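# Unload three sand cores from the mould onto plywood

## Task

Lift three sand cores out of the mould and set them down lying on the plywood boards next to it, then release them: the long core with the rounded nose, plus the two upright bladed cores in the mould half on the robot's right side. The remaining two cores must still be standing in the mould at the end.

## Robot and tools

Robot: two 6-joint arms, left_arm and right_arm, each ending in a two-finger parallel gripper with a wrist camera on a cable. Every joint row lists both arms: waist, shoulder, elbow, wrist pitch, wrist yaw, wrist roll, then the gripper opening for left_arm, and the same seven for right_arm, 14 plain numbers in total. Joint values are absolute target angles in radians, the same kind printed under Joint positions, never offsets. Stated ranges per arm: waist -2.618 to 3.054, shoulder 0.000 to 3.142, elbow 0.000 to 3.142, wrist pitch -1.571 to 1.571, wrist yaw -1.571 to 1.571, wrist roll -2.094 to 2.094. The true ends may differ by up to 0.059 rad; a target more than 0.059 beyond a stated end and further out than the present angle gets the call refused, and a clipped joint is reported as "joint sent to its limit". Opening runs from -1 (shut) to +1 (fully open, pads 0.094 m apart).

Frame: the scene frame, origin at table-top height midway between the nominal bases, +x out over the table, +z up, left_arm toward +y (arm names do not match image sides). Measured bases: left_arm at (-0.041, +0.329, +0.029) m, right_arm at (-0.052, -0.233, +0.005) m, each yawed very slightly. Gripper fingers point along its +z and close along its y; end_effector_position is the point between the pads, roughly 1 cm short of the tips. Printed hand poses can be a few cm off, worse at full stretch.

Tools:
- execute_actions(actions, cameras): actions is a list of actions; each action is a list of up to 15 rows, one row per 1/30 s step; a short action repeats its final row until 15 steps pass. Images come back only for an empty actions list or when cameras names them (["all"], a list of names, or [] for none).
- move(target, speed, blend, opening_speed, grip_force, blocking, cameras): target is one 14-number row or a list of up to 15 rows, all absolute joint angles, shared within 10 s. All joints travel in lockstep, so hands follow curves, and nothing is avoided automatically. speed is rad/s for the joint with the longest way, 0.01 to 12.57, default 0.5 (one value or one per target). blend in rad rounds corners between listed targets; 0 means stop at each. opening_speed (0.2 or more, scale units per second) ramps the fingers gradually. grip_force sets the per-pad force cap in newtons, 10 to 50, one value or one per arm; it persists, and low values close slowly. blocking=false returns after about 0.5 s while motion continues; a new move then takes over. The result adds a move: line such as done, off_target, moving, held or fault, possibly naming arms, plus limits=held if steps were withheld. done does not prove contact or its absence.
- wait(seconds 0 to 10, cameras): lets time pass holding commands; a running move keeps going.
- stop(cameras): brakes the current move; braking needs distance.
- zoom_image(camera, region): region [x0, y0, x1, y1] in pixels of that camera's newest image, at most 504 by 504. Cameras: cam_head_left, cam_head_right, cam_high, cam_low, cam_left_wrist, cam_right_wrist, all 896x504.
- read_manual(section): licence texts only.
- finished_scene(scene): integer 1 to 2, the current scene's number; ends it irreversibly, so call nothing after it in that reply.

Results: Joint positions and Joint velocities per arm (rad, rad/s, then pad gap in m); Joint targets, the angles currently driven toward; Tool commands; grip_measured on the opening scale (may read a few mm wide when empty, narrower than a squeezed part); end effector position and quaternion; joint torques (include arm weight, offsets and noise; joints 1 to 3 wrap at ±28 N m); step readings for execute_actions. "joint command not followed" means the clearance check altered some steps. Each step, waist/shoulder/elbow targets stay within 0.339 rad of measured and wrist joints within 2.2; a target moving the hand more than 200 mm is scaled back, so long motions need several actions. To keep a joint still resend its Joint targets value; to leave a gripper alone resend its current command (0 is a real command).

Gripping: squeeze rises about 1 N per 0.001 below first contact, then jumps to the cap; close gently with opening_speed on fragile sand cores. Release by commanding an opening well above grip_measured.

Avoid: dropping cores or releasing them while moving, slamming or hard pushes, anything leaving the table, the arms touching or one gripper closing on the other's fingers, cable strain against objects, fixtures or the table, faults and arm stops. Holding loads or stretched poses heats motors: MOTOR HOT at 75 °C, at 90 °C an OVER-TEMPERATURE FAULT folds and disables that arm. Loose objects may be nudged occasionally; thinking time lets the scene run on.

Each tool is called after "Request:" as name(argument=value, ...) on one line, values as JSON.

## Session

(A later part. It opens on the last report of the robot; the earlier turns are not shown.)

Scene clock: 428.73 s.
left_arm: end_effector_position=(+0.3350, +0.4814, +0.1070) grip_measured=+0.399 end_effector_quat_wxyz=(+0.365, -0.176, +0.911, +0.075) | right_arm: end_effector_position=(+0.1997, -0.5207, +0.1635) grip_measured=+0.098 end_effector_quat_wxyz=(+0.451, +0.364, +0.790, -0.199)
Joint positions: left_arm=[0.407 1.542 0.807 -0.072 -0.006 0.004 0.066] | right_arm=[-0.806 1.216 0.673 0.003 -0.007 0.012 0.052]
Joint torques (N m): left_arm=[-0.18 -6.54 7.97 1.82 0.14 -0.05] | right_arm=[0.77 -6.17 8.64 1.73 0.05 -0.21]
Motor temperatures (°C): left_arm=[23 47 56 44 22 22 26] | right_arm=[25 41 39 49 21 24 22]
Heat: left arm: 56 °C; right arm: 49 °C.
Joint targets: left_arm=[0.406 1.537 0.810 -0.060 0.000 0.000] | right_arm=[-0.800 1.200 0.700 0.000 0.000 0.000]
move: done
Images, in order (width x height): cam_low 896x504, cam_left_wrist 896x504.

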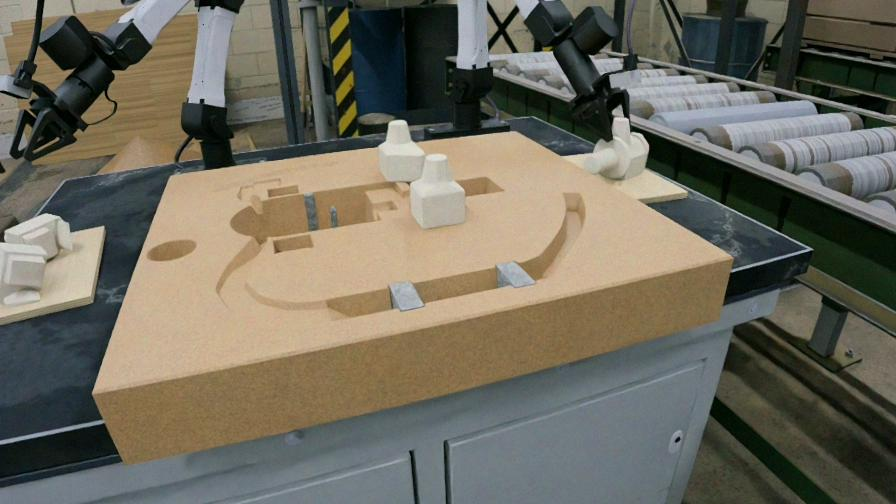

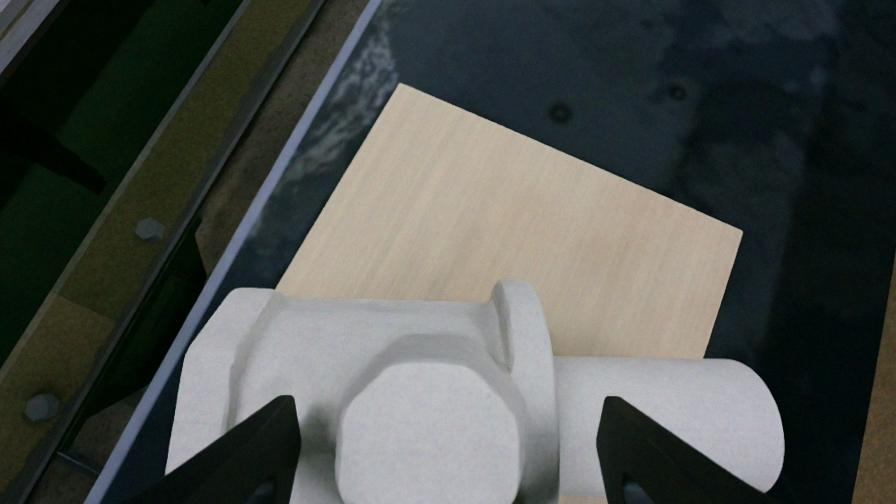

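Request:
move(target=[0.406, 1.179, 0.879, -0.52, 0, 0, 0.4, -0.8, 1.2, 0.7, 0.0, 0, 0, 0.1], speed=0.5, cameras=["cam_low","cam_high","cam_head_right","cam_left_wrist"])

Request:
zoom_image(camera="cam_low", region=[560, 70, 710, 220])

Request:
zoom_image(camera="cam_head_right", region=[540, 270, 680, 410])

Scene clock: 440.27 s.
left_arm: end_effector_position=(+0.2711, +0.4556, +0.1778) grip_measured=+0.399 end_effector_quat_wxyz=(+0.348, -0.177, +0.918, +0.071) | right_arm: end_effector_position=(+0.1997, -0.5207, +0.1635) grip_measured=+0.098 end_effector_quat_wxyz=(+0.451, +0.364, +0.790, -0.199)
Joint positions: left_arm=[0.407 1.187 0.852 -0.509 -0.006 0.004 0.066] | right_arm=[-0.806 1.216 0.673 0.003 -0.007 0.012 0.052]
Joint torques (N m): left_arm=[-0.17 -4.36 10.81 1.57 0.15 -0.03] | right_arm=[0.83 -6.31 8.81 1.77 0.08 -0.17]
Heat: left arm: 54 °C; right arm: 49 °C.
Joint targets: left_arm=[0.406 1.179 0.879 -0.520 0.000 0.000] | right_arm=[-0.800 1.200 0.700 0.000 0.000 0.000]
move: done
Images, in order (width x height): cam_head_right 896x504, cam_high 896x504, cam_low 896x504, cam_left_wrist 896x504.

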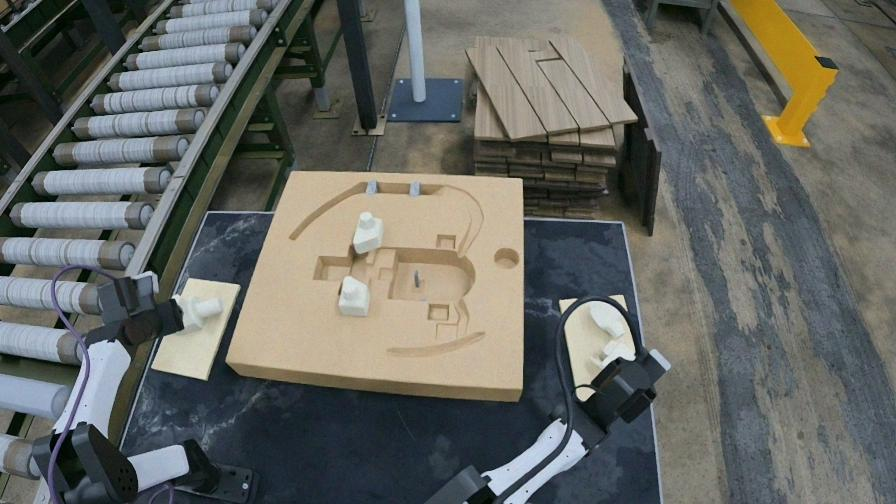

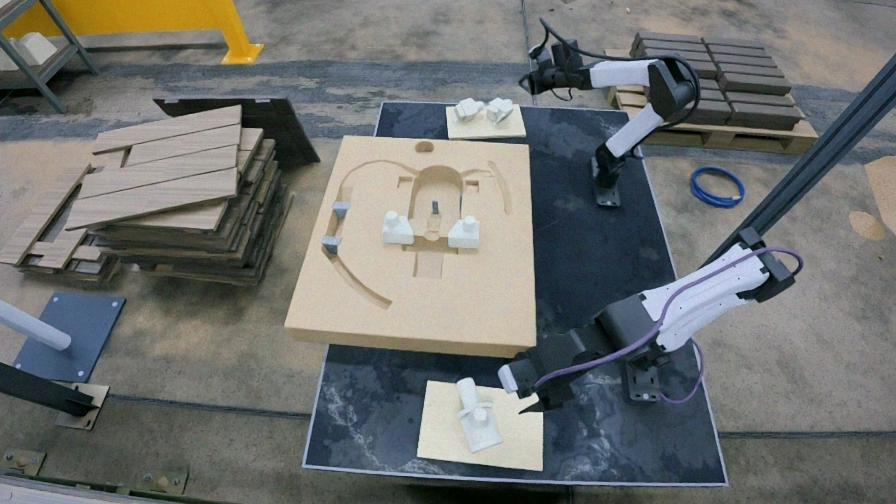

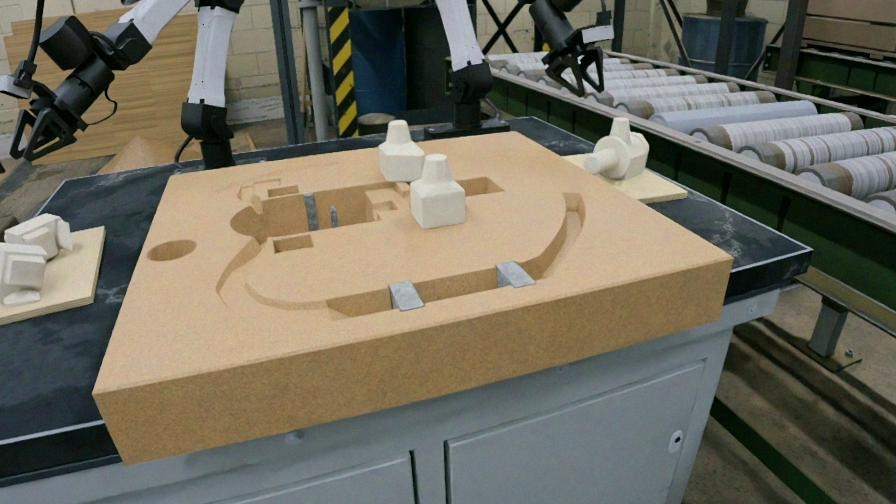

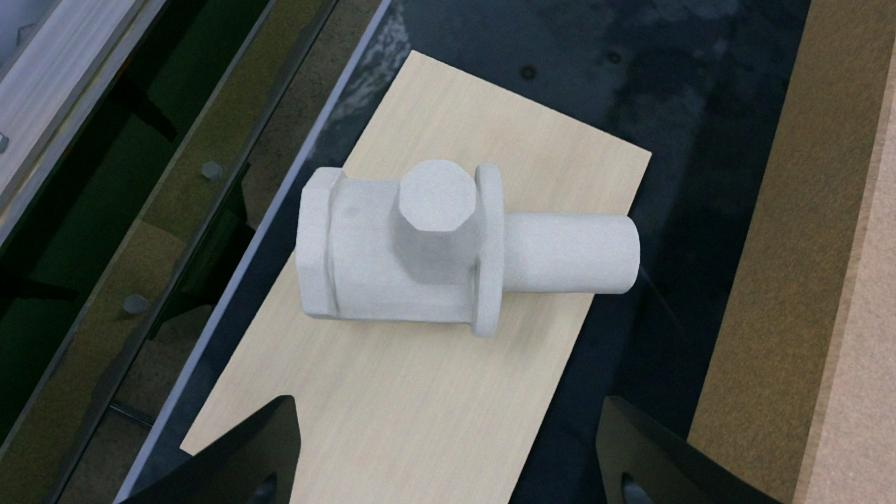

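Scaled by 3.360 from the camera's 896x504 image, which has a finer 1280x720 frame.

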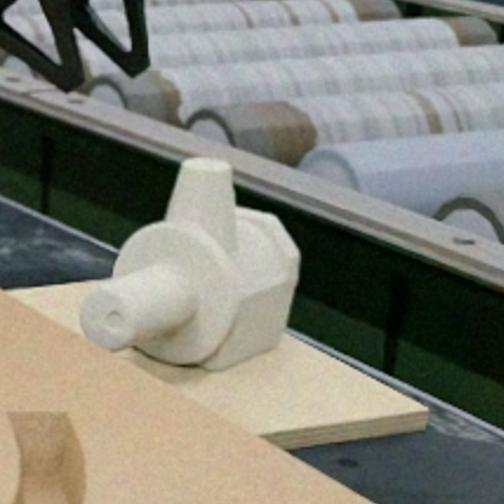

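Scaled by 3.600 from the camera's 896x504 image, which has a finer 1280x720 frame.

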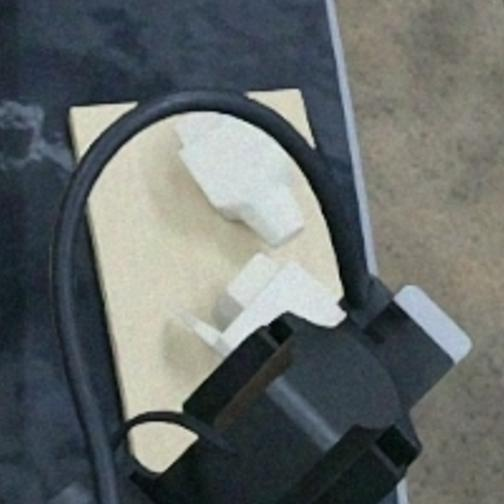

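Request:
finished_scene(scene=2)

The scene is finished: the task was done.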